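# Open the umbrella and stand it on the table

## Task

Spread the umbrella open far enough that its catch locks it in the open state, then leave it lying on the table top, supported by its handle together with the rim of its canopy.

## Robot and tools

Robot: two six-joint arms, left_arm and right_arm, each ending in a parallel gripper. Joint order on every arm, in rows and in every per-joint list of a result: waist, shoulder, elbow, wrist pitch, wrist yaw, wrist roll. Stated ranges in radians: waist -2.618 to 3.054, shoulder 0.000 to 3.142, elbow 0.000 to 3.142, wrist pitch -1.571 to 1.571, wrist yaw -1.571 to 1.571, wrist roll -2.094 to 2.094. The true end of each joint may sit up to 0.059 rad either side of these figures.

Scene frame: origin at table-top height, halfway between the nominal arm bases; +x reaches out over the table, +z is up, and left_arm sits on the +y side (camera image sides do not follow the arm names). Calibrated bases: left_arm at (-0.011, +0.307, 0) m, right_arm at (+0.020, -0.273, 0) m, both almost unrotated about z. A gripper's fingers point along its own +z and close along its y. end_effector_position (metres, scene frame) is the spot between the finger pads, roughly 1 cm short of the tips; printed values may be off, more so at long reach.

Row format (shared by execute_actions and move): one flat list of 14 numbers, each in [-1, 1], covering both arms even when one stays still: left_arm's six joint numbers then its opening, followed by right_arm's six joint numbers then its opening. The joint numbers are offsets, not poses: they are measured from the Joint targets reported at the start of the action or move, not from the previous row, and scaled so that 1.0 equals 1.202 rad at the waist, 1.258 shoulder, 1.238 elbow, 2.073 wrist pitch, 2.022 wrist yaw and wrist roll. Repeating the same offset in a later action therefore moves further. Sending 0 for all six joints re-commands the current targets. The opening number is absolute: +1 fully open, -1 shut. To keep a gripper unchanged, resend its present command; a 0 would half-close it.

execute_actions(actions, cameras): actions is a list of actions; each action is a list of up to 15 rows, each row lasting one 1/30 s step, and a short action repeats its last row to fill 15 steps. An empty list just reports state and images. An action that would push any joint more than 0.059 rad beyond its range end is rejected for both arms; if the first action fails this check, or any action is malformed, the whole call is rejected. Joints asked past their real end stop there and the result may say "joint sent to its limit". cameras picks images: omitted, null or ["all"] gives all; [] gives none; names are cam_high, cam_low, cam_left_wrist, cam_right_wrist (each 896x504). An unknown name voids the call.

move(target, speed, blend, opening_speed, blocking, cameras): drives all joints together along smooth paths. target is one 14-number row, or up to 15 rows differing only in joint offsets, every one counted from the same starting Joint targets. speed: rad/s for whichever joint travels furthest, 0.01 to 2, default 0.5, either one value or one per target. blend: rad of corner rounding at intermediate targets, default 0. opening_speed: how quickly the gripper command travels, in units of the -1..+1 scale per second, at least 0.2; without it the opening is sent at once. blocking=false returns after about 0.5 s while the move continues; until a result shows it ended, use wait or stop before issuing other motion. The "move:" line reports done, off_target (resting with a joint over 0.035 rad from target), moving, held or fault, plus limits=held and the worst-off joint per arm. Paths do not avoid obstacles or the other arm; grippers travel on curves and move faster the further they are from a turning joint.

wait(seconds 0 to 10): lets time pass holding the last commands; a running move continues. stop(): brakes a running move; it needs space to slow down. zoom_image(camera, region [x0, y0, x1, y1] pixels, at most 504x504, origin top-left): enlarges part of that camera's latest image. read_manual(section="licences") only returns licence texts. finished_scene(scene, check): give the scene number and, per condition, what the latest images and readings show, what they cannot show and how it could still be unmet. The first call is only a review after which you may still fix things; the second ends the scene for good.

Results: Joint positions and Joint velocities per arm (rad, rad/s) plus finger-pad gap (m; 0.094 when fully open). Joint targets are the base for your next offsets. grip_measured uses the opening scale and reads slightly wide when empty; squeezing begins a bit below the reading at first contact and reaches full force about 0.11 below it. To release, command well above grip_measured. grip_effort_nm is motor effort (negative closing) and is not a reliable contact signal. Joint torques include gravity and offsets; the first three joints wrap at ±28 N m. "joint command not followed" means the clearance check altered targets; it does not keep the grippers apart. Motion is speed-limited, targets stay within a fixed lead of measured angles, and a step moving the gripper over 100 mm is scaled back, so large offsets may need several actions; command the remainder from the new Joint targets. If an arm is blocked or dragged, command its targets back past its positions to stop pushing.

Avoid: knocking the umbrella or anything off the table or leaving it off the table; dropping it or releasing moving parts; fast impacts, slamming and very hard pressing; any collision or squeeze between the two arms. Long holding, outstretched poses and pushing against unreachable targets heat motors: MOTOR HOT appears at 75 °C, at 90 °C that arm folds up and stays idle, at 100 °C it goes limp. The finished umbrella must stay latched and resting on handle and canopy rim without the robot touching it.

Each tool is called after "Emit:" by a JSON object that holds its "name" and its "arguments", one argument or row to a line.

## Session

Emit:
{"name": "execute_actions", "arguments": {
  "actions": []
}}

Scene clock: 0.00 s.
left_arm: end_effector_position=(+0.4009, +0.3124, +0.1153) grip_measured=+1.000 grip_effort_nm=n/a end_effector_quat_wxyz=(+0.594, -0.013, +0.802, +0.053) | right_arm: end_effector_position=(+0.4041, -0.2764, +0.0911) grip_measured=+1.000 grip_effort_nm=n/a end_effector_quat_wxyz=(+0.575, +0.048, +0.814, -0.071)
Joint names: [waist, shoulder, elbow, wrist pitch, wrist yaw, wrist roll]
Joint positions: left_arm=[-0.029 1.555 0.428 0.832 -0.154 0.026 0.094] | right_arm=[0.054 1.542 0.327 0.865 0.285 0.038 0.094]
Joint velocities: left_arm=[-0.002 -0.007 -0.002 -0.066 -0.037 -0.007 0] | right_arm=[0.002 -0.007 -0.022 -0.095 0.037 0.007 0]
Joint torques (N m): no reading
Motor temperatures (°C): left_arm=[34 36 40 34 32 32 30] | right_arm=[35 35 35 33 33 34 34]
Heat: left arm: 40 °C; right arm: 35 °C.
Joint targets: left_arm=[-0.029 1.552 0.431 0.824 -0.154 0.026] | right_arm=[0.054 1.537 0.332 0.864 0.287 0.038]
Tool commands: left_gripper/opening=+1.0 right_gripper/opening=+1.0

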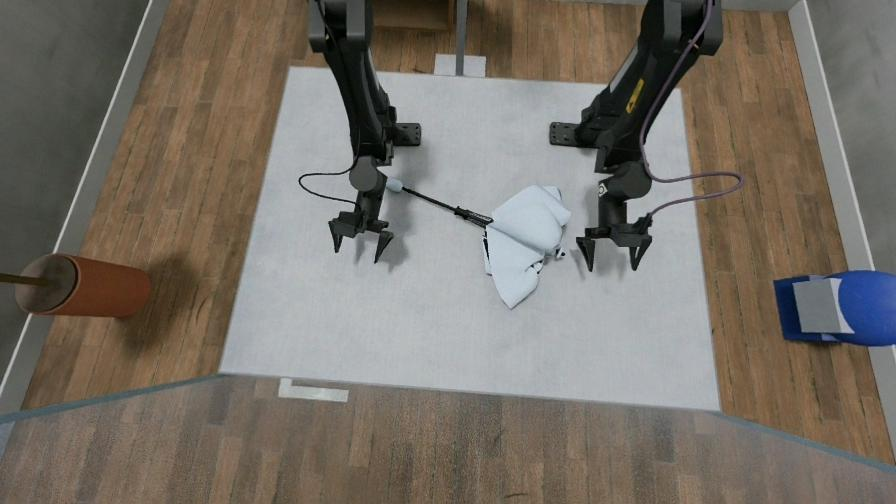

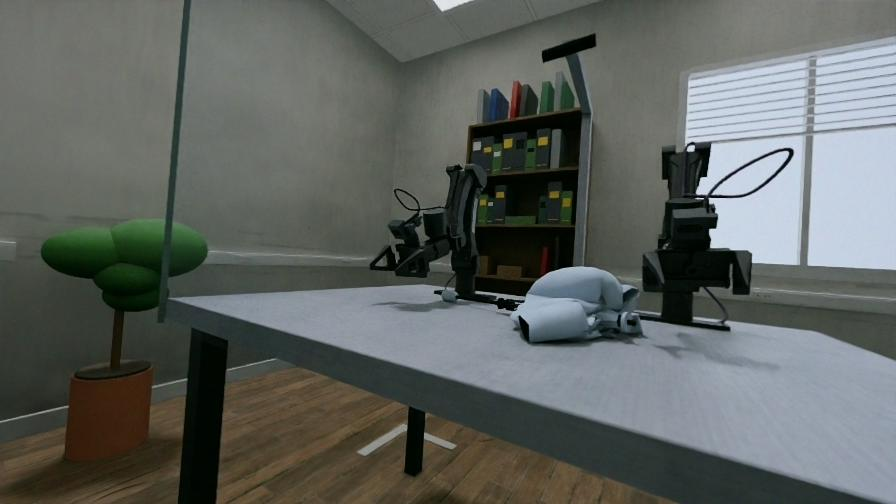

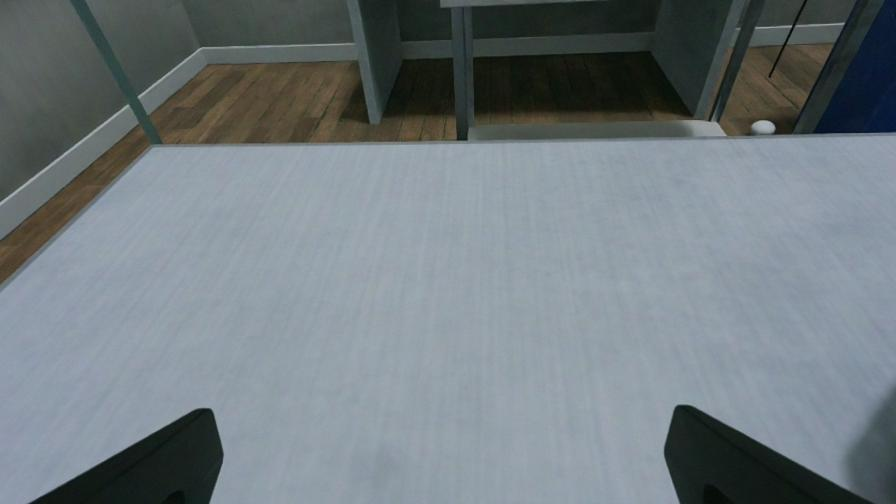

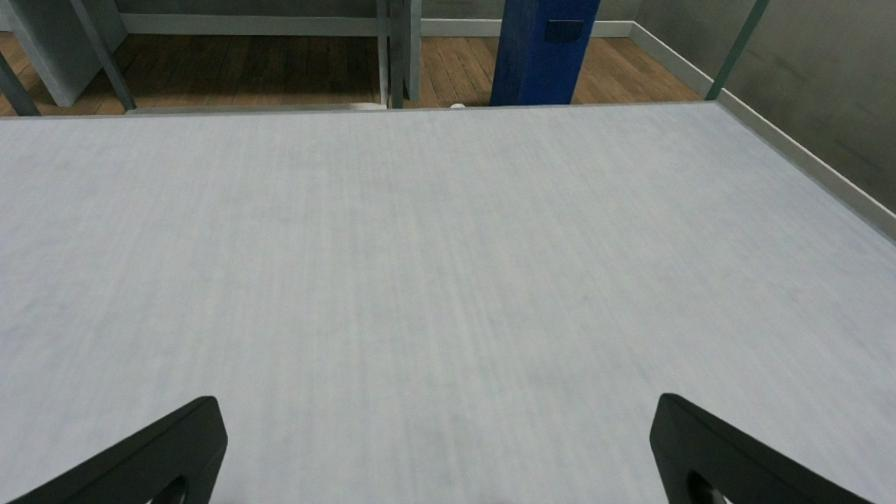

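Emit:
{"name": "zoom_image", "arguments": {
  "camera": "cam_high",
  "region": [340, 150, 620, 320]
}}

Emit:
{"name": "zoom_image", "arguments": {
  "camera": "cam_low",
  "region": [400, 240, 700, 360]
}}

Scaled by 1.800 from the camera's 896x504 image, which has a finer 1280x720 frame.

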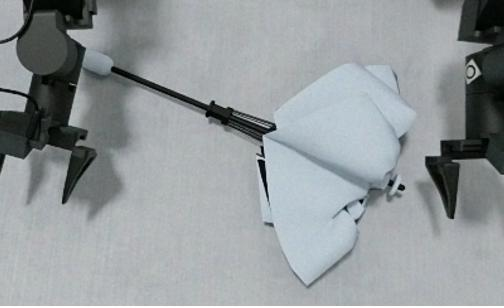

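Scaled by 1.680 from the camera's 896x504 image, which has a finer 1280x720 frame.

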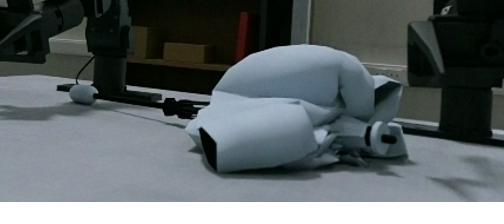

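Emit:
{"name": "move", "arguments": {
  "target": [-0.375, -0.122, 0.554, -1.0, 0.076, 0.289, 1.0, 0, 0, 0, 0, 0, 0, 1.0],
  "speed": 1.0
}}

Scene clock: 15.67 s.
left_arm: end_effector_position=(+0.1951, +0.1975, +0.1106) grip_measured=+1.000 grip_effort_nm=-0.012 end_effector_quat_wxyz=(+0.006, +0.524, +0.852, +0.006) | right_arm: end_effector_position=(+0.4041, -0.2764, +0.0911) grip_measured=+1.000 grip_effort_nm=-0.037 end_effector_quat_wxyz=(+0.575, +0.048, +0.814, -0.071)
Joint names: [waist, shoulder, elbow, wrist pitch, wrist yaw, wrist roll]
Joint positions: left_arm=[-0.474 1.414 1.093 -1.237 -0.011 0.604 0.094] | right_arm=[0.054 1.542 0.327 0.865 0.285 0.038 0.094]
Joint velocities: left_arm=[-0.002 0.002 -0.012 -0.022 -0.037 0.037 0] | right_arm=[-0.007 0.022 0.002 0.022 -0.022 -0.066 0]
Joint torques (N m): left_arm=[-0.47 -5.31 8.21 0.39 0.09 0.11] | right_arm=[-0.03 -4.81 5.94 1.88 0.09 0.02]
Motor temperatures (°C): left_arm=[34 36 41 37 32 32 30] | right_arm=[35 36 36 36 33 34 34]
Heat: left arm: 41 °C; right arm: 36 °C.
Joint targets: left_arm=[-0.480 1.399 1.117 -1.249 0.000 0.610] | right_arm=[0.054 1.537 0.332 0.864 0.287 0.038]
move: done

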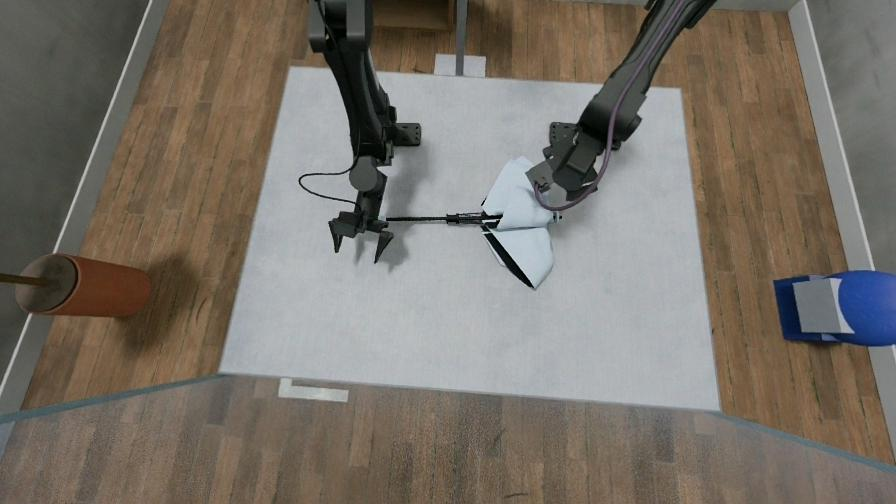

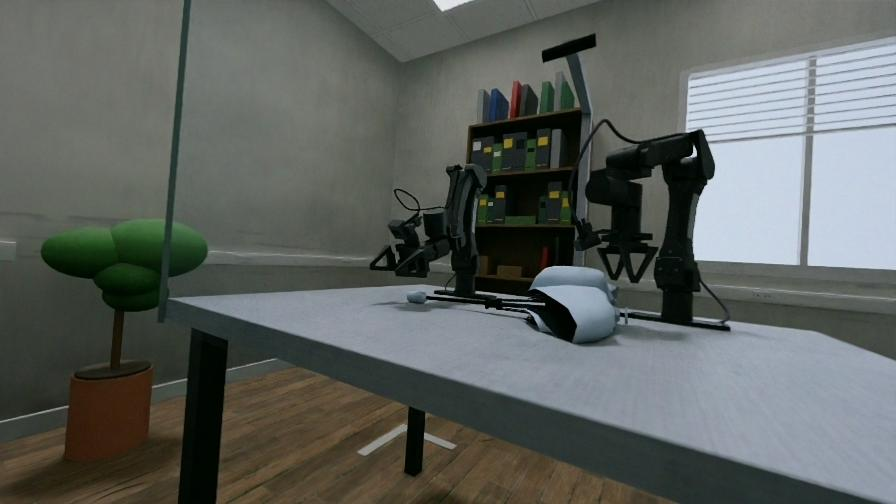

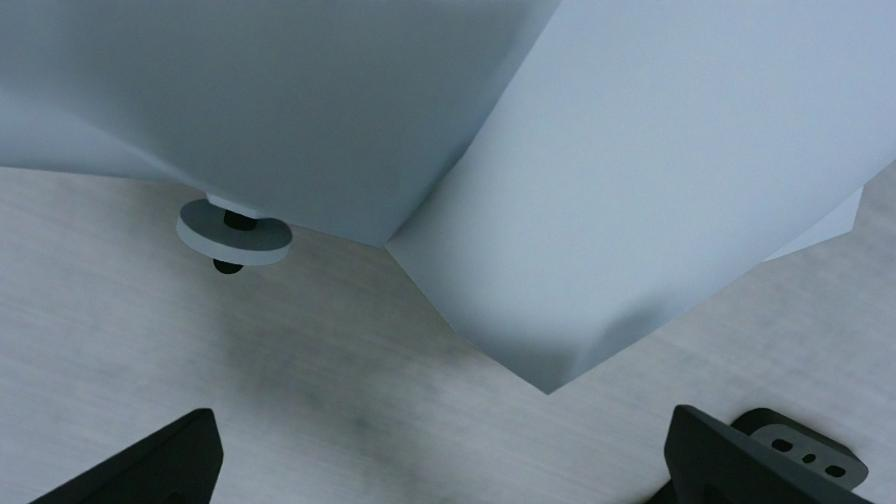

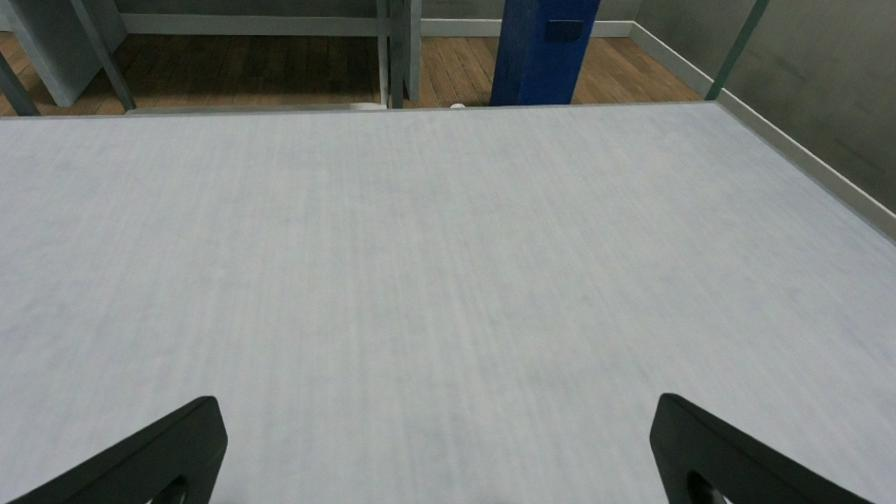

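Emit:
{"name": "zoom_image", "arguments": {
  "camera": "cam_high",
  "region": [340, 120, 640, 300]
}}

Emit:
{"name": "zoom_image", "arguments": {
  "camera": "cam_low",
  "region": [380, 200, 720, 360]
}}

Scaled by 1.680 from the camera's 896x504 image, which has a finer 1280x720 frame.

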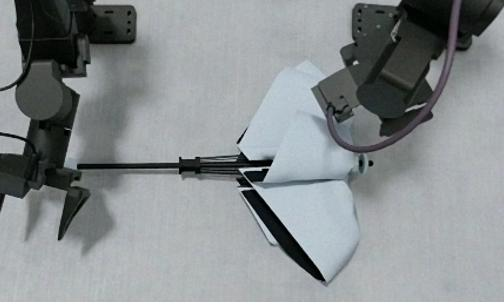

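Scaled by 1.482 from the camera's 896x504 image, which has a finer 1280x720 frame.

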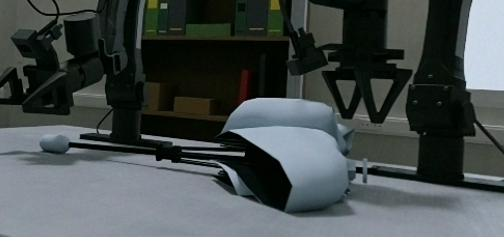

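Emit:
{"name": "move", "arguments": {
  "target": [0, 0.04, 0.552, 0, 0, 0, 1.0, 0.105, -0.015, 0.816, -0.947, -0.142, -0.70, 1.0],
  "speed": 0.8
}}

Scene clock: 34.20 s.
left_arm: end_effector_position=(+0.2972, +0.1417, +0.3232) grip_measured=+1.000 grip_effort_nm=-0.007 end_effector_quat_wxyz=(+0.326, +0.495, +0.805, +0.023) | right_arm: end_effector_position=(+0.3402, -0.1968, +0.1451) grip_measured=+1.000 grip_effort_nm=-0.037 end_effector_quat_wxyz=(-0.106, +0.713, -0.689, +0.078)
Joint names: [waist, shoulder, elbow, wrist pitch, wrist yaw, wrist roll]
Joint positions: left_arm=[-0.474 1.438 1.777 -1.244 -0.011 0.607 0.094] | right_arm=[0.175 1.542 1.311 -1.077 0.019 -1.367 0.094]
Joint velocities: left_arm=[-0.012 -0.002 0.007 0.051 0.007 -0.051 0] | right_arm=[0.002 -0.012 0.022 0.007 0.037 -0.037 0]
Joint torques (N m): left_arm=[-0.49 -3.58 8.17 1.74 0.08 0.08] | right_arm=[0.54 -7.49 9.68 0.63 -0.19 -0.07]
Motor temperatures (°C): left_arm=[34 36 41 36 32 32 30] | right_arm=[35 36 36 37 33 34 34]
Heat: left arm: 41 °C; right arm: 37 °C.
Joint targets: left_arm=[-0.480 1.449 1.800 -1.249 -0.001 0.610] | right_arm=[0.180 1.518 1.342 -1.099 0.000 -1.377]
move: done

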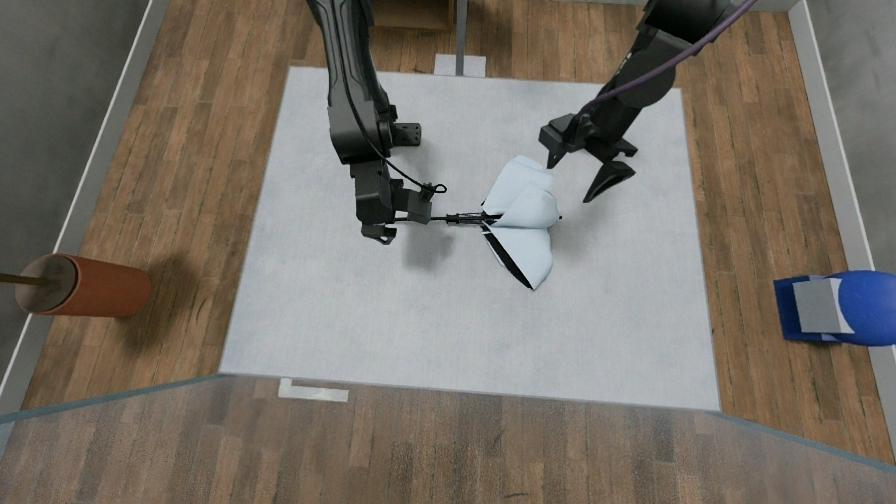

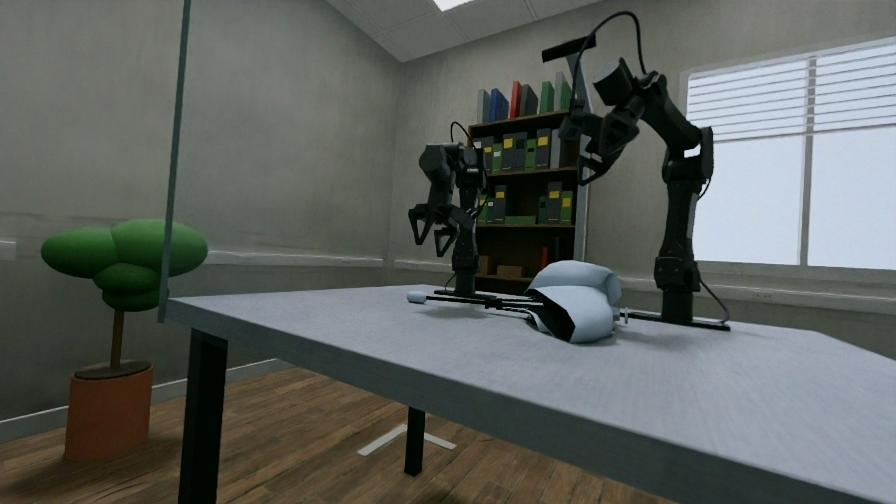

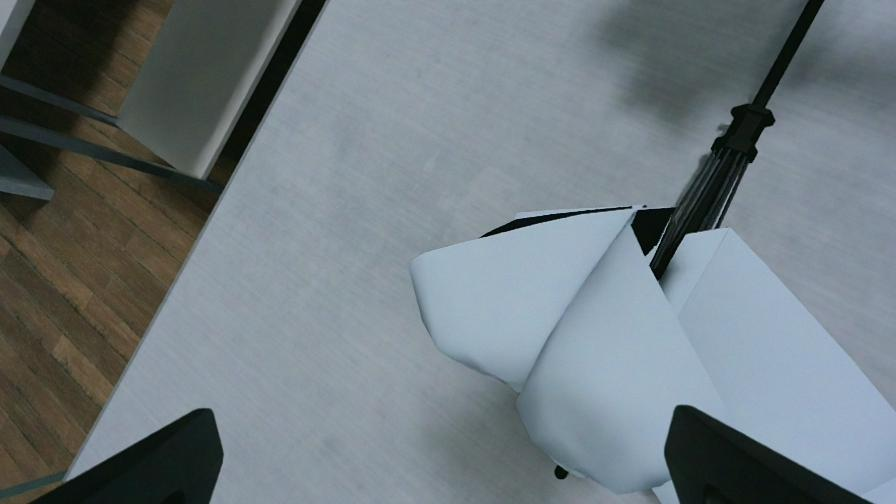

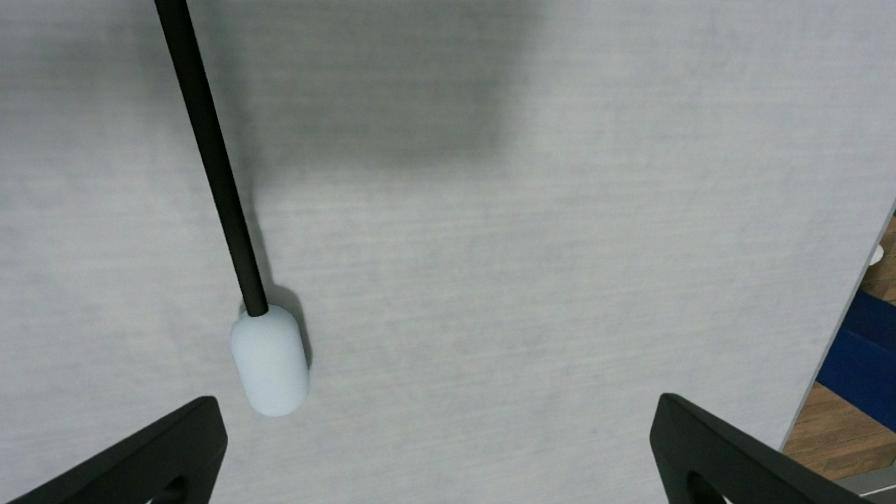

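Emit:
{"name": "zoom_image", "arguments": {
  "camera": "cam_left_wrist",
  "region": [600, 40, 896, 280]
}}

Emit:
{"name": "zoom_image", "arguments": {
  "camera": "cam_low",
  "region": [390, 240, 650, 360]
}}

Scaled by 1.703 from the camera's 896x504 image, which has a finer 1280x720 frame.

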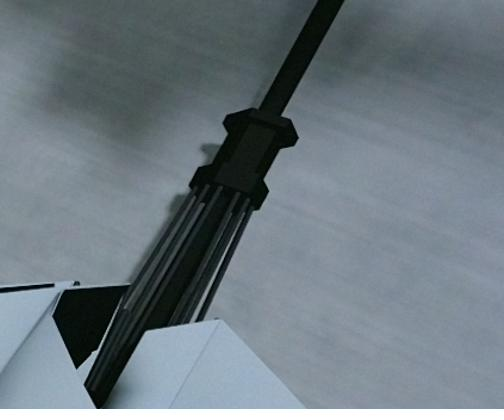

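Scaled by 1.938 from the camera's 896x504 image, which has a finer 1280x720 frame.

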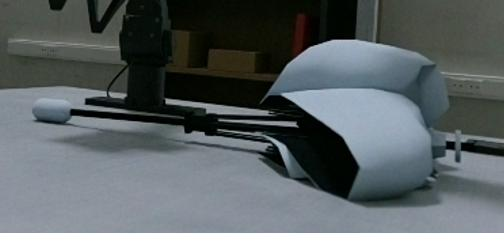

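Emit:
{"name": "move", "arguments": {
  "target": [0.607, 0, -0.16, 0.168, 0, 0.663, 1.0, -0.0166, 0.032, -0.089, -0.056, 0, -0.037, 1.0],
  "speed": 0.8
}}

Scene clock: 92.67 s.
left_arm: end_effector_position=(+0.3810, +0.3973, +0.3208) grip_measured=+1.000 grip_effort_nm=-0.012 end_effector_quat_wxyz=(+0.190, +0.691, +0.592, +0.368) | right_arm: end_effector_position=(+0.2988, -0.2096, +0.1225) grip_measured=+1.000 grip_effort_nm=-0.042 end_effector_quat_wxyz=(-0.031, +0.741, -0.670, +0.032)
Joint names: [waist, shoulder, elbow, wrist pitch, wrist yaw, wrist roll]
Joint positions: left_arm=[0.247 1.438 1.621 -0.899 -0.008 1.949 0.094] | right_arm=[0.166 1.542 1.252 -1.194 0.018 -1.441 0.094]
Joint velocities: left_arm=[0.012 -0.002 -0.007 -0.007 -0.022 -0.037 0] | right_arm=[0.007 -0.027 0.007 0.037 -0.037 0.022 0]
Joint torques (N m): left_arm=[0.28 -4.16 5.6 2.06 0.05 0.03] | right_arm=[-0.62 -4.16 4.94 0.35 -0.17 -0.09]
Motor temperatures (°C): left_arm=[34 36 41 40 32 32 30] | right_arm=[35 36 37 35 33 34 34]
Heat: left arm: 41 °C; right arm: 37 °C.
Joint targets: left_arm=[0.250 1.449 1.602 -0.901 0.000 1.951] | right_arm=[0.160 1.558 1.232 -1.215 0.001 -1.452]
move: done

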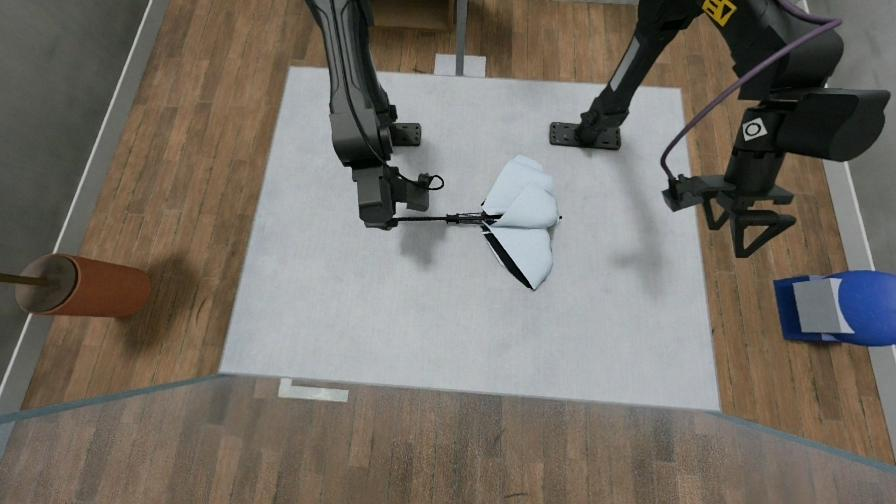

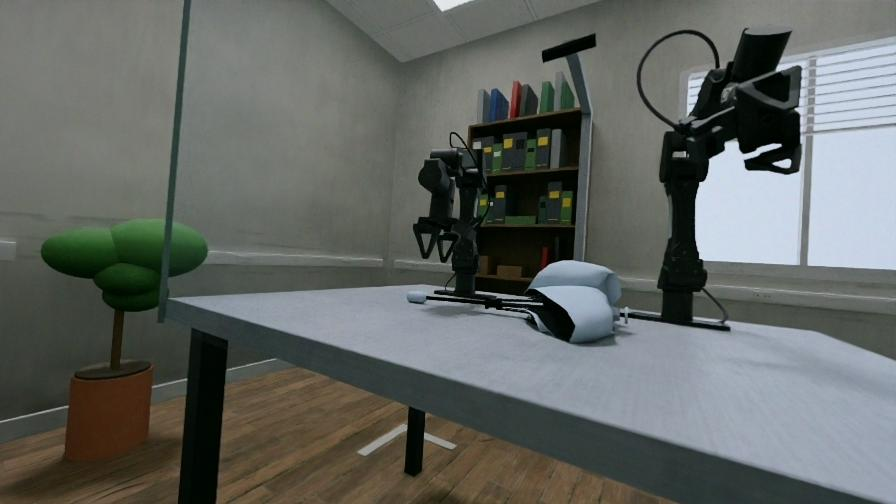

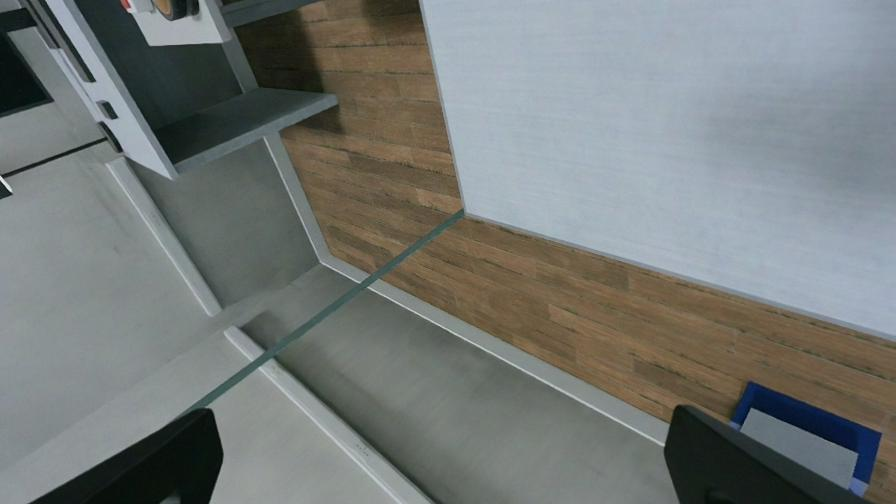

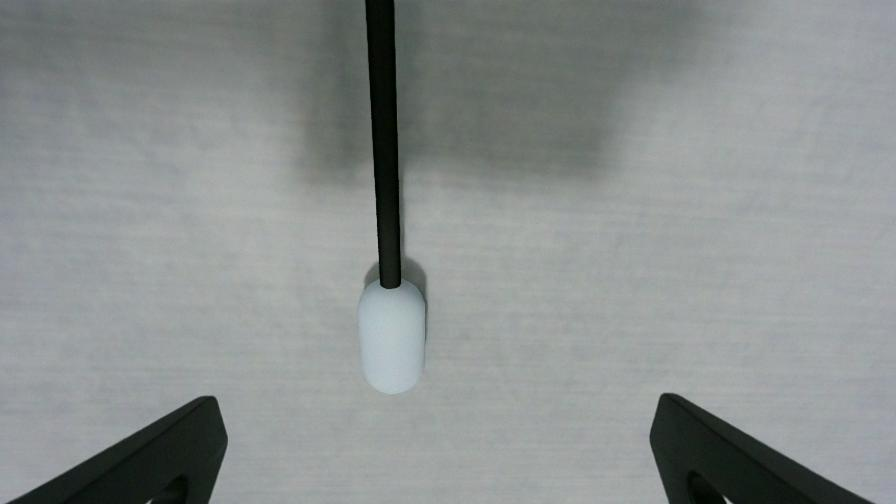

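Emit:
{"name": "move", "arguments": {
  "target": [0, 0, 0, 0, 0, 0, 1.0, 0, 0.0819, -0.1898, 0.1486, 0, 0, 1.0],
  "speed": 0.4,
  "cameras": ["cam_low", "cam_right_wrist"]
}}

Scene clock: 105.07 s.
left_arm: end_effector_position=(+0.3812, +0.3973, +0.3209) grip_measured=+1.000 grip_effort_nm=-0.007 end_effector_quat_wxyz=(+0.190, +0.691, +0.592, +0.369) | right_arm: end_effector_position=(+0.2902, -0.2116, +0.0365) grip_measured=+1.000 grip_effort_nm=-0.037 end_effector_quat_wxyz=(-0.001, +0.742, -0.670, +0.012)
Joint names: [waist, shoulder, elbow, wrist pitch, wrist yaw, wrist roll]
Joint positions: left_arm=[0.247 1.438 1.621 -0.898 -0.008 1.95 0.094] | right_arm=[0.166 1.648 1.013 -0.921 0.018 -1.441 0.094]
Joint velocities: left_arm=[-0.012 -0.002 0.007 0.007 -0.037 0.022 0] | right_arm=[-0.012 -0.012 -0.012 0.007 -0.066 -0.081 0]
Joint torques (N m): left_arm=[0.27 -4.15 5.6 2.04 0.06 0.05] | right_arm=[-0.59 -4.81 4.72 0.52 -0.17 -0.08]
Motor temperatures (°C): left_arm=[34 36 41 40 32 32 30] | right_arm=[35 36 36 34 33 34 34]
Heat: left arm: 41 °C; right arm: 36 °C.
Joint targets: left_arm=[0.250 1.449 1.602 -0.901 0.000 1.951] | right_arm=[0.160 1.661 0.997 -0.907 0.001 -1.452]
move: done
Images, in order (width x height): cam_low 896x504, cam_right_wrist 896x504.

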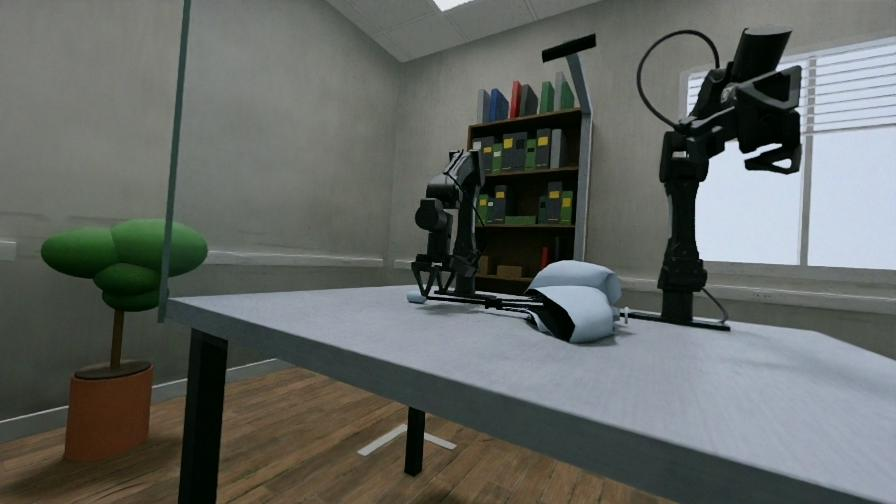

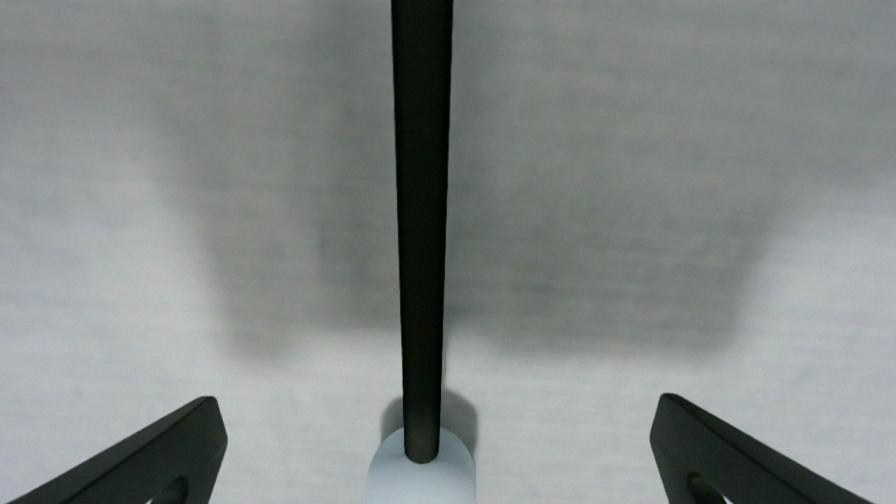

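Emit:
{"name": "move", "arguments": {
  "target": [0, 0, 0, 0, 0, 0, 1.0, 0, 0.0191, -0.0372, 0.0265, 0, 0, 1.0],
  "speed": 0.3,
  "cameras": ["cam_low", "cam_right_wrist"]
}}

Scene clock: 114.33 s.
left_arm: end_effector_position=(+0.3812, +0.3973, +0.3209) grip_measured=+1.000 grip_effort_nm=-0.022 end_effector_quat_wxyz=(+0.190, +0.691, +0.592, +0.369) | right_arm: end_effector_position=(+0.2863, -0.2126, +0.0208) grip_measured=+1.000 grip_effort_nm=-0.046 end_effector_quat_wxyz=(+0.003, +0.742, -0.670, +0.009)
Joint names: [waist, shoulder, elbow, wrist pitch, wrist yaw, wrist roll]
Joint positions: left_arm=[0.247 1.438 1.621 -0.898 -0.008 1.95 0.094] | right_arm=[0.166 1.669 0.969 -0.866 0.018 -1.441 0.094]
Joint velocities: left_arm=[0.012 -0.007 -0.002 0.007 -0.037 0.022 0] | right_arm=[-0.002 0.002 -0.012 -0.095 0.037 -0.037 0]
Joint torques (N m): left_arm=[0.27 -4.16 5.59 2.04 0.05 0.06] | right_arm=[-0.54 -4.67 4.48 0.52 -0.17 -0.07]
Motor temperatures (°C): left_arm=[34 36 40 40 32 32 30] | right_arm=[35 36 36 34 33 34 34]
Heat: left arm: 40 °C; right arm: 36 °C.
Joint targets: left_arm=[0.250 1.449 1.602 -0.901 0.000 1.951] | right_arm=[0.160 1.685 0.951 -0.852 0.001 -1.452]
move: done
Images, in order (width x height): cam_low 896x504, cam_right_wrist 896x504.

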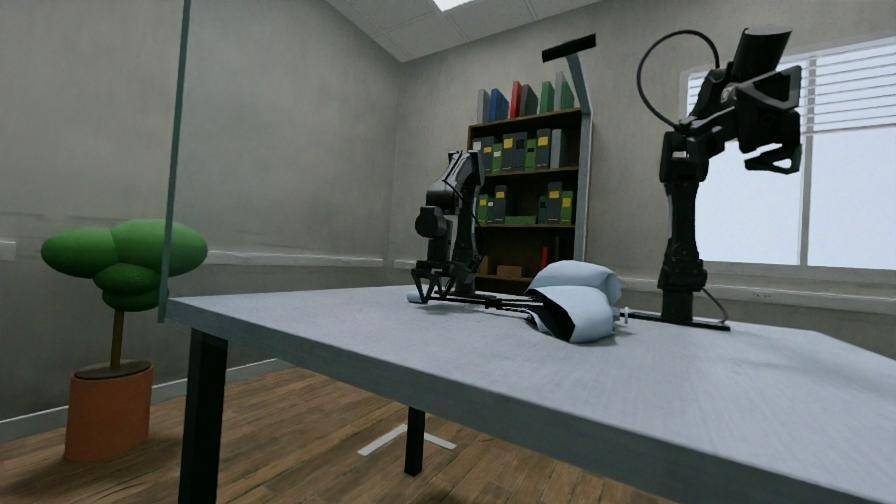

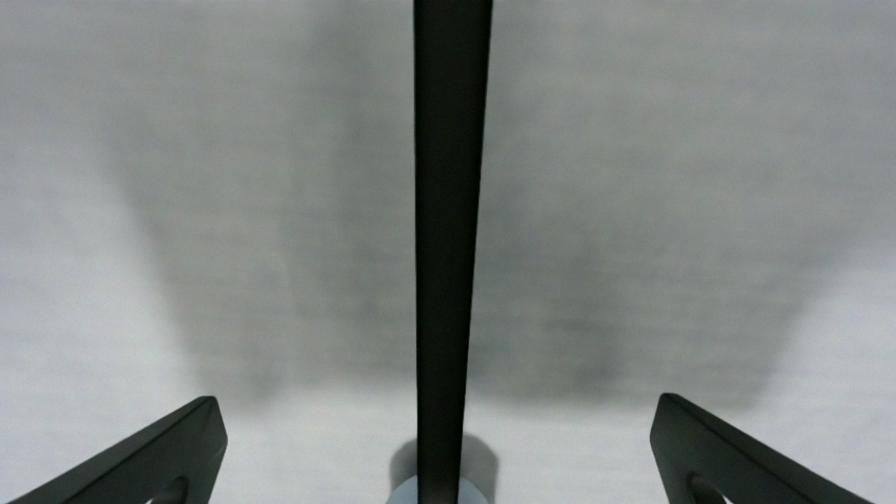

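Emit:
{"name": "move", "arguments": {
  "target": [0, 0, 0, 0, 0, 0, 1.0, 0.027, 0, 0, 0, 0, 0.015, 1.0],
  "speed": 0.3,
  "cameras": ["cam_right_wrist"]
}}

Scene clock: 119.60 s.
left_arm: end_effector_position=(+0.3812, +0.3973, +0.3210) grip_measured=+1.000 grip_effort_nm=-0.012 end_effector_quat_wxyz=(+0.190, +0.691, +0.592, +0.369) | right_arm: end_effector_position=(+0.2851, -0.2064, +0.0208) grip_measured=+1.000 grip_effort_nm=-0.037 end_effector_quat_wxyz=(+0.003, +0.747, -0.665, +0.009)
Joint names: [waist, shoulder, elbow, wrist pitch, wrist yaw, wrist roll]
Joint positions: left_arm=[0.247 1.438 1.621 -0.897 -0.008 1.95 0.094] | right_arm=[0.188 1.669 0.969 -0.865 0.018 -1.433 0.094]
Joint velocities: left_arm=[-0.007 0.007 0.002 0.081 -0.022 0.007 0] | right_arm=[-0.012 -0.012 -0.007 -0.007 0.11 0.037 0]
Joint torques (N m): left_arm=[0.28 -4.16 5.6 2.03 0.05 0.05] | right_arm=[0.43 -4.71 4.45 0.5 -0.17 0.11]
Motor temperatures (°C): left_arm=[34 36 40 40 32 32 30] | right_arm=[35 36 36 34 33 34 34]
Heat: left arm: 40 °C; right arm: 36 °C.
Joint targets: left_arm=[0.250 1.449 1.602 -0.901 0.000 1.951] | right_arm=[0.192 1.685 0.951 -0.852 0.000 -1.421]
move: done
Images, in order (width x height): cam_right_wrist 896x504.

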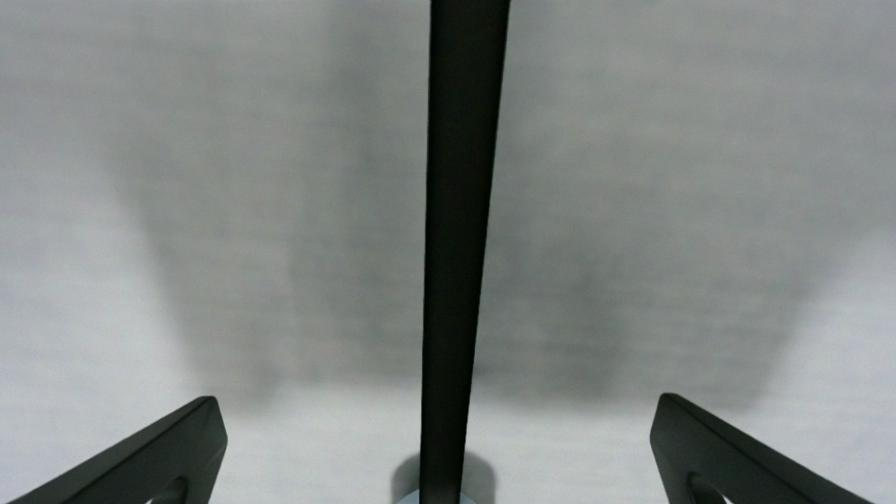

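Emit:
{"name": "move", "arguments": {
  "target": [0, 0, 0, 0, 0, 0, 1.0, 0, 0, 0, 0, 0, 0, -0.95],
  "opening_speed": 1.2,
  "cameras": ["cam_high", "cam_right_wrist"]
}}

Scene clock: 122.83 s.
left_arm: end_effector_position=(+0.3812, +0.3973, +0.3210) grip_measured=+1.000 grip_effort_nm=-0.012 end_effector_quat_wxyz=(+0.190, +0.691, +0.592, +0.369) | right_arm: end_effector_position=(+0.2855, -0.2060, +0.0208) grip_measured=-0.838 grip_effort_nm=-1.062 end_effector_quat_wxyz=(+0.001, +0.745, -0.668, +0.009)
Joint names: [waist, shoulder, elbow, wrist pitch, wrist yaw, wrist roll]
Joint positions: left_arm=[0.247 1.438 1.621 -0.897 -0.008 1.95 0.094] | right_arm=[0.188 1.669 0.969 -0.863 0.016 -1.425 0.008]
Joint velocities: left_arm=[-0.002 0.002 -0.002 0.007 0.007 0.007 0] | right_arm=[-0.007 0.002 -0.007 -0.022 -0.022 -0.022 0.001]
Joint torques (N m): left_arm=[0.29 -4.15 5.6 2.04 0.05 0.05] | right_arm=[0.42 -4.68 4.45 0.47 -0.15 0.04]
Motor temperatures (°C): left_arm=[34 36 40 40 32 32 30] | right_arm=[35 36 36 34 33 34 34]
Heat: left arm: 40 °C; right arm: 36 °C.
Joint targets: left_arm=[0.250 1.449 1.602 -0.901 0.000 1.951] | right_arm=[0.192 1.685 0.951 -0.853 0.001 -1.421]
move: done
Images, in order (width x height): cam_high 896x504, cam_right_wrist 896x504.

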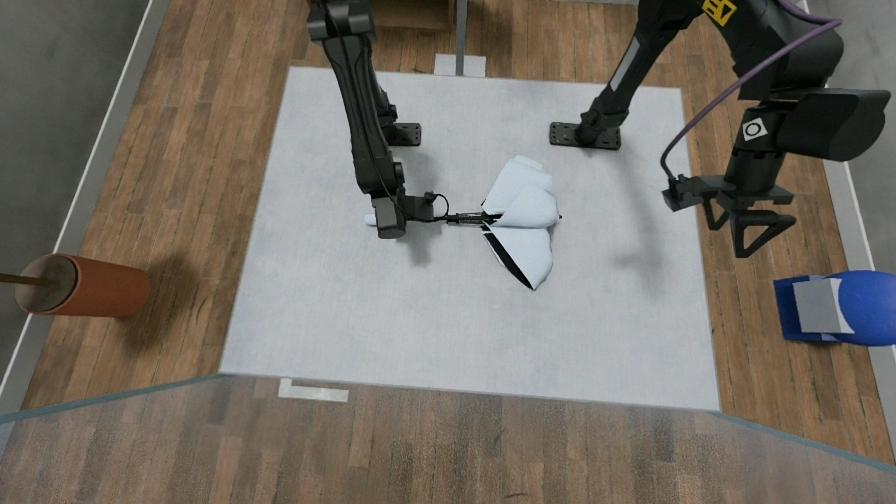

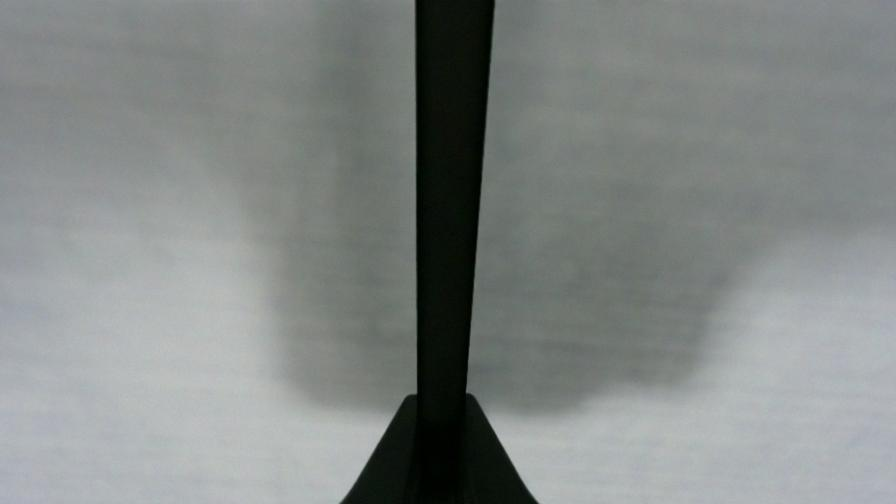

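Emit:
{"name": "move", "arguments": {
  "target": [0, 0, 0, 0, 0, 0, 1.0, -0.078, -0.1757, 0.0129, -0.0685, -0.3412, 0.4837, -0.95],
  "speed": 0.35
}}

Scene clock: 150.07 s.
left_arm: end_effector_position=(+0.3812, +0.3973, +0.3210) grip_measured=+1.000 grip_effort_nm=-0.012 end_effector_quat_wxyz=(+0.190, +0.691, +0.592, +0.369) | right_arm: end_effector_position=(+0.2471, -0.1272, +0.0947) grip_measured=-0.839 grip_effort_nm=-1.062 end_effector_quat_wxyz=(+0.052, -0.287, +0.907, +0.303)
Joint names: [waist, shoulder, elbow, wrist pitch, wrist yaw, wrist roll]
Joint positions: left_arm=[0.247 1.438 1.621 -0.897 -0.008 1.95 0.094] | right_arm=[0.105 1.5 0.969 -1.013 -0.624 -0.434 0.008]
Joint velocities: left_arm=[0.002 -0.007 -0.022 0.007 0.007 -0.007 0] | right_arm=[0.002 -0.002 0.007 -0.051 0.007 0.022 0]
Joint torques (N m): left_arm=[0.29 -4.15 5.6 2.04 0.05 0.06] | right_arm=[-0.58 -7.64 6.17 0.59 -1.09 -0.11]
Motor temperatures (°C): left_arm=[34 36 40 41 32 32 30] | right_arm=[35 36 35 34 33 34 35]
Heat: left arm: 41 °C; right arm: 36 °C.
Joint targets: left_arm=[0.250 1.449 1.602 -0.901 0.000 1.951] | right_arm=[0.099 1.464 0.967 -0.994 -0.690 -0.444]
move: off_target (right_arm); right_arm: the wrist yaw is farthest, 0.065 rad from its target

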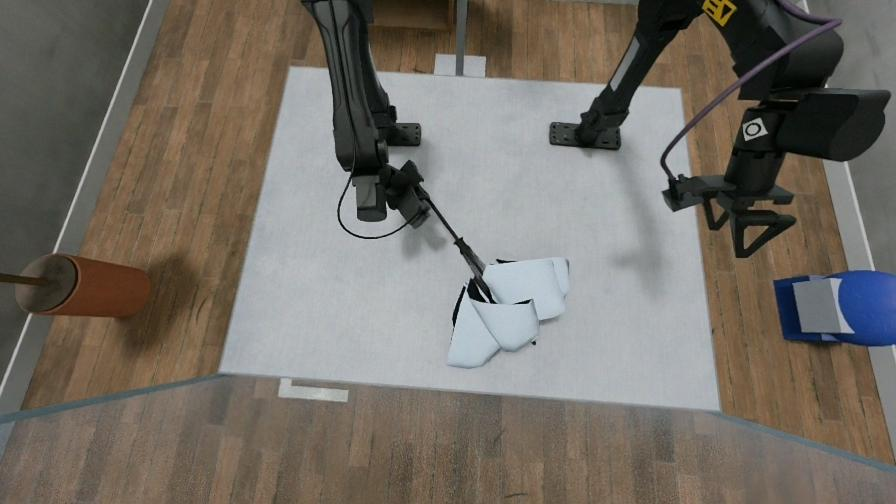

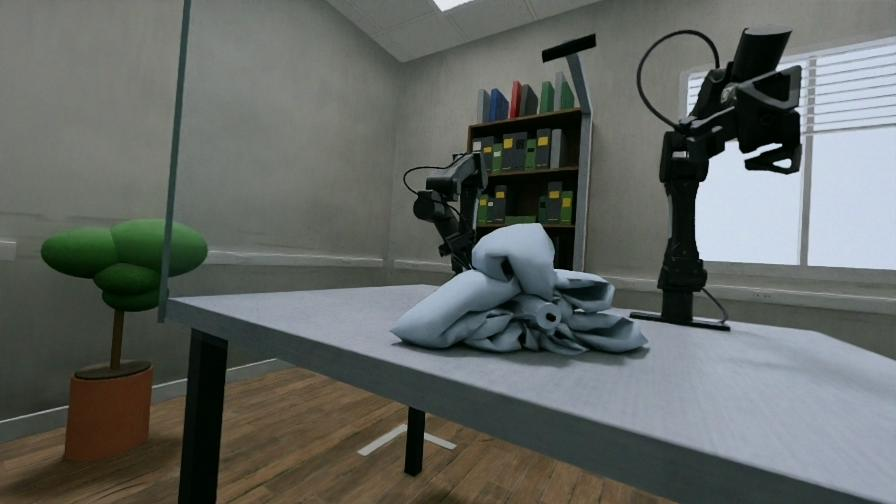

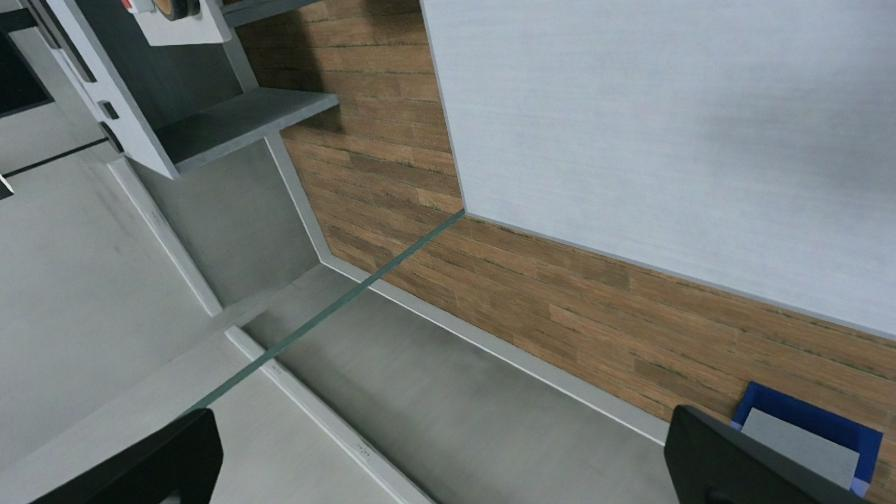

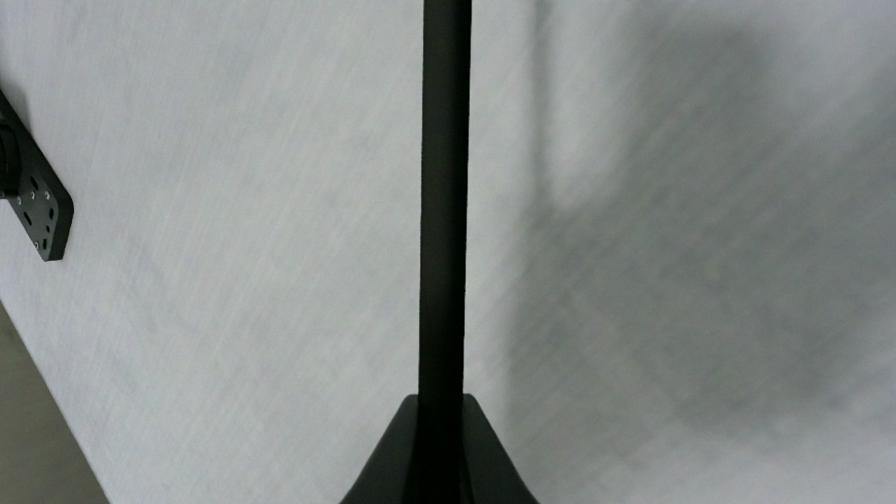

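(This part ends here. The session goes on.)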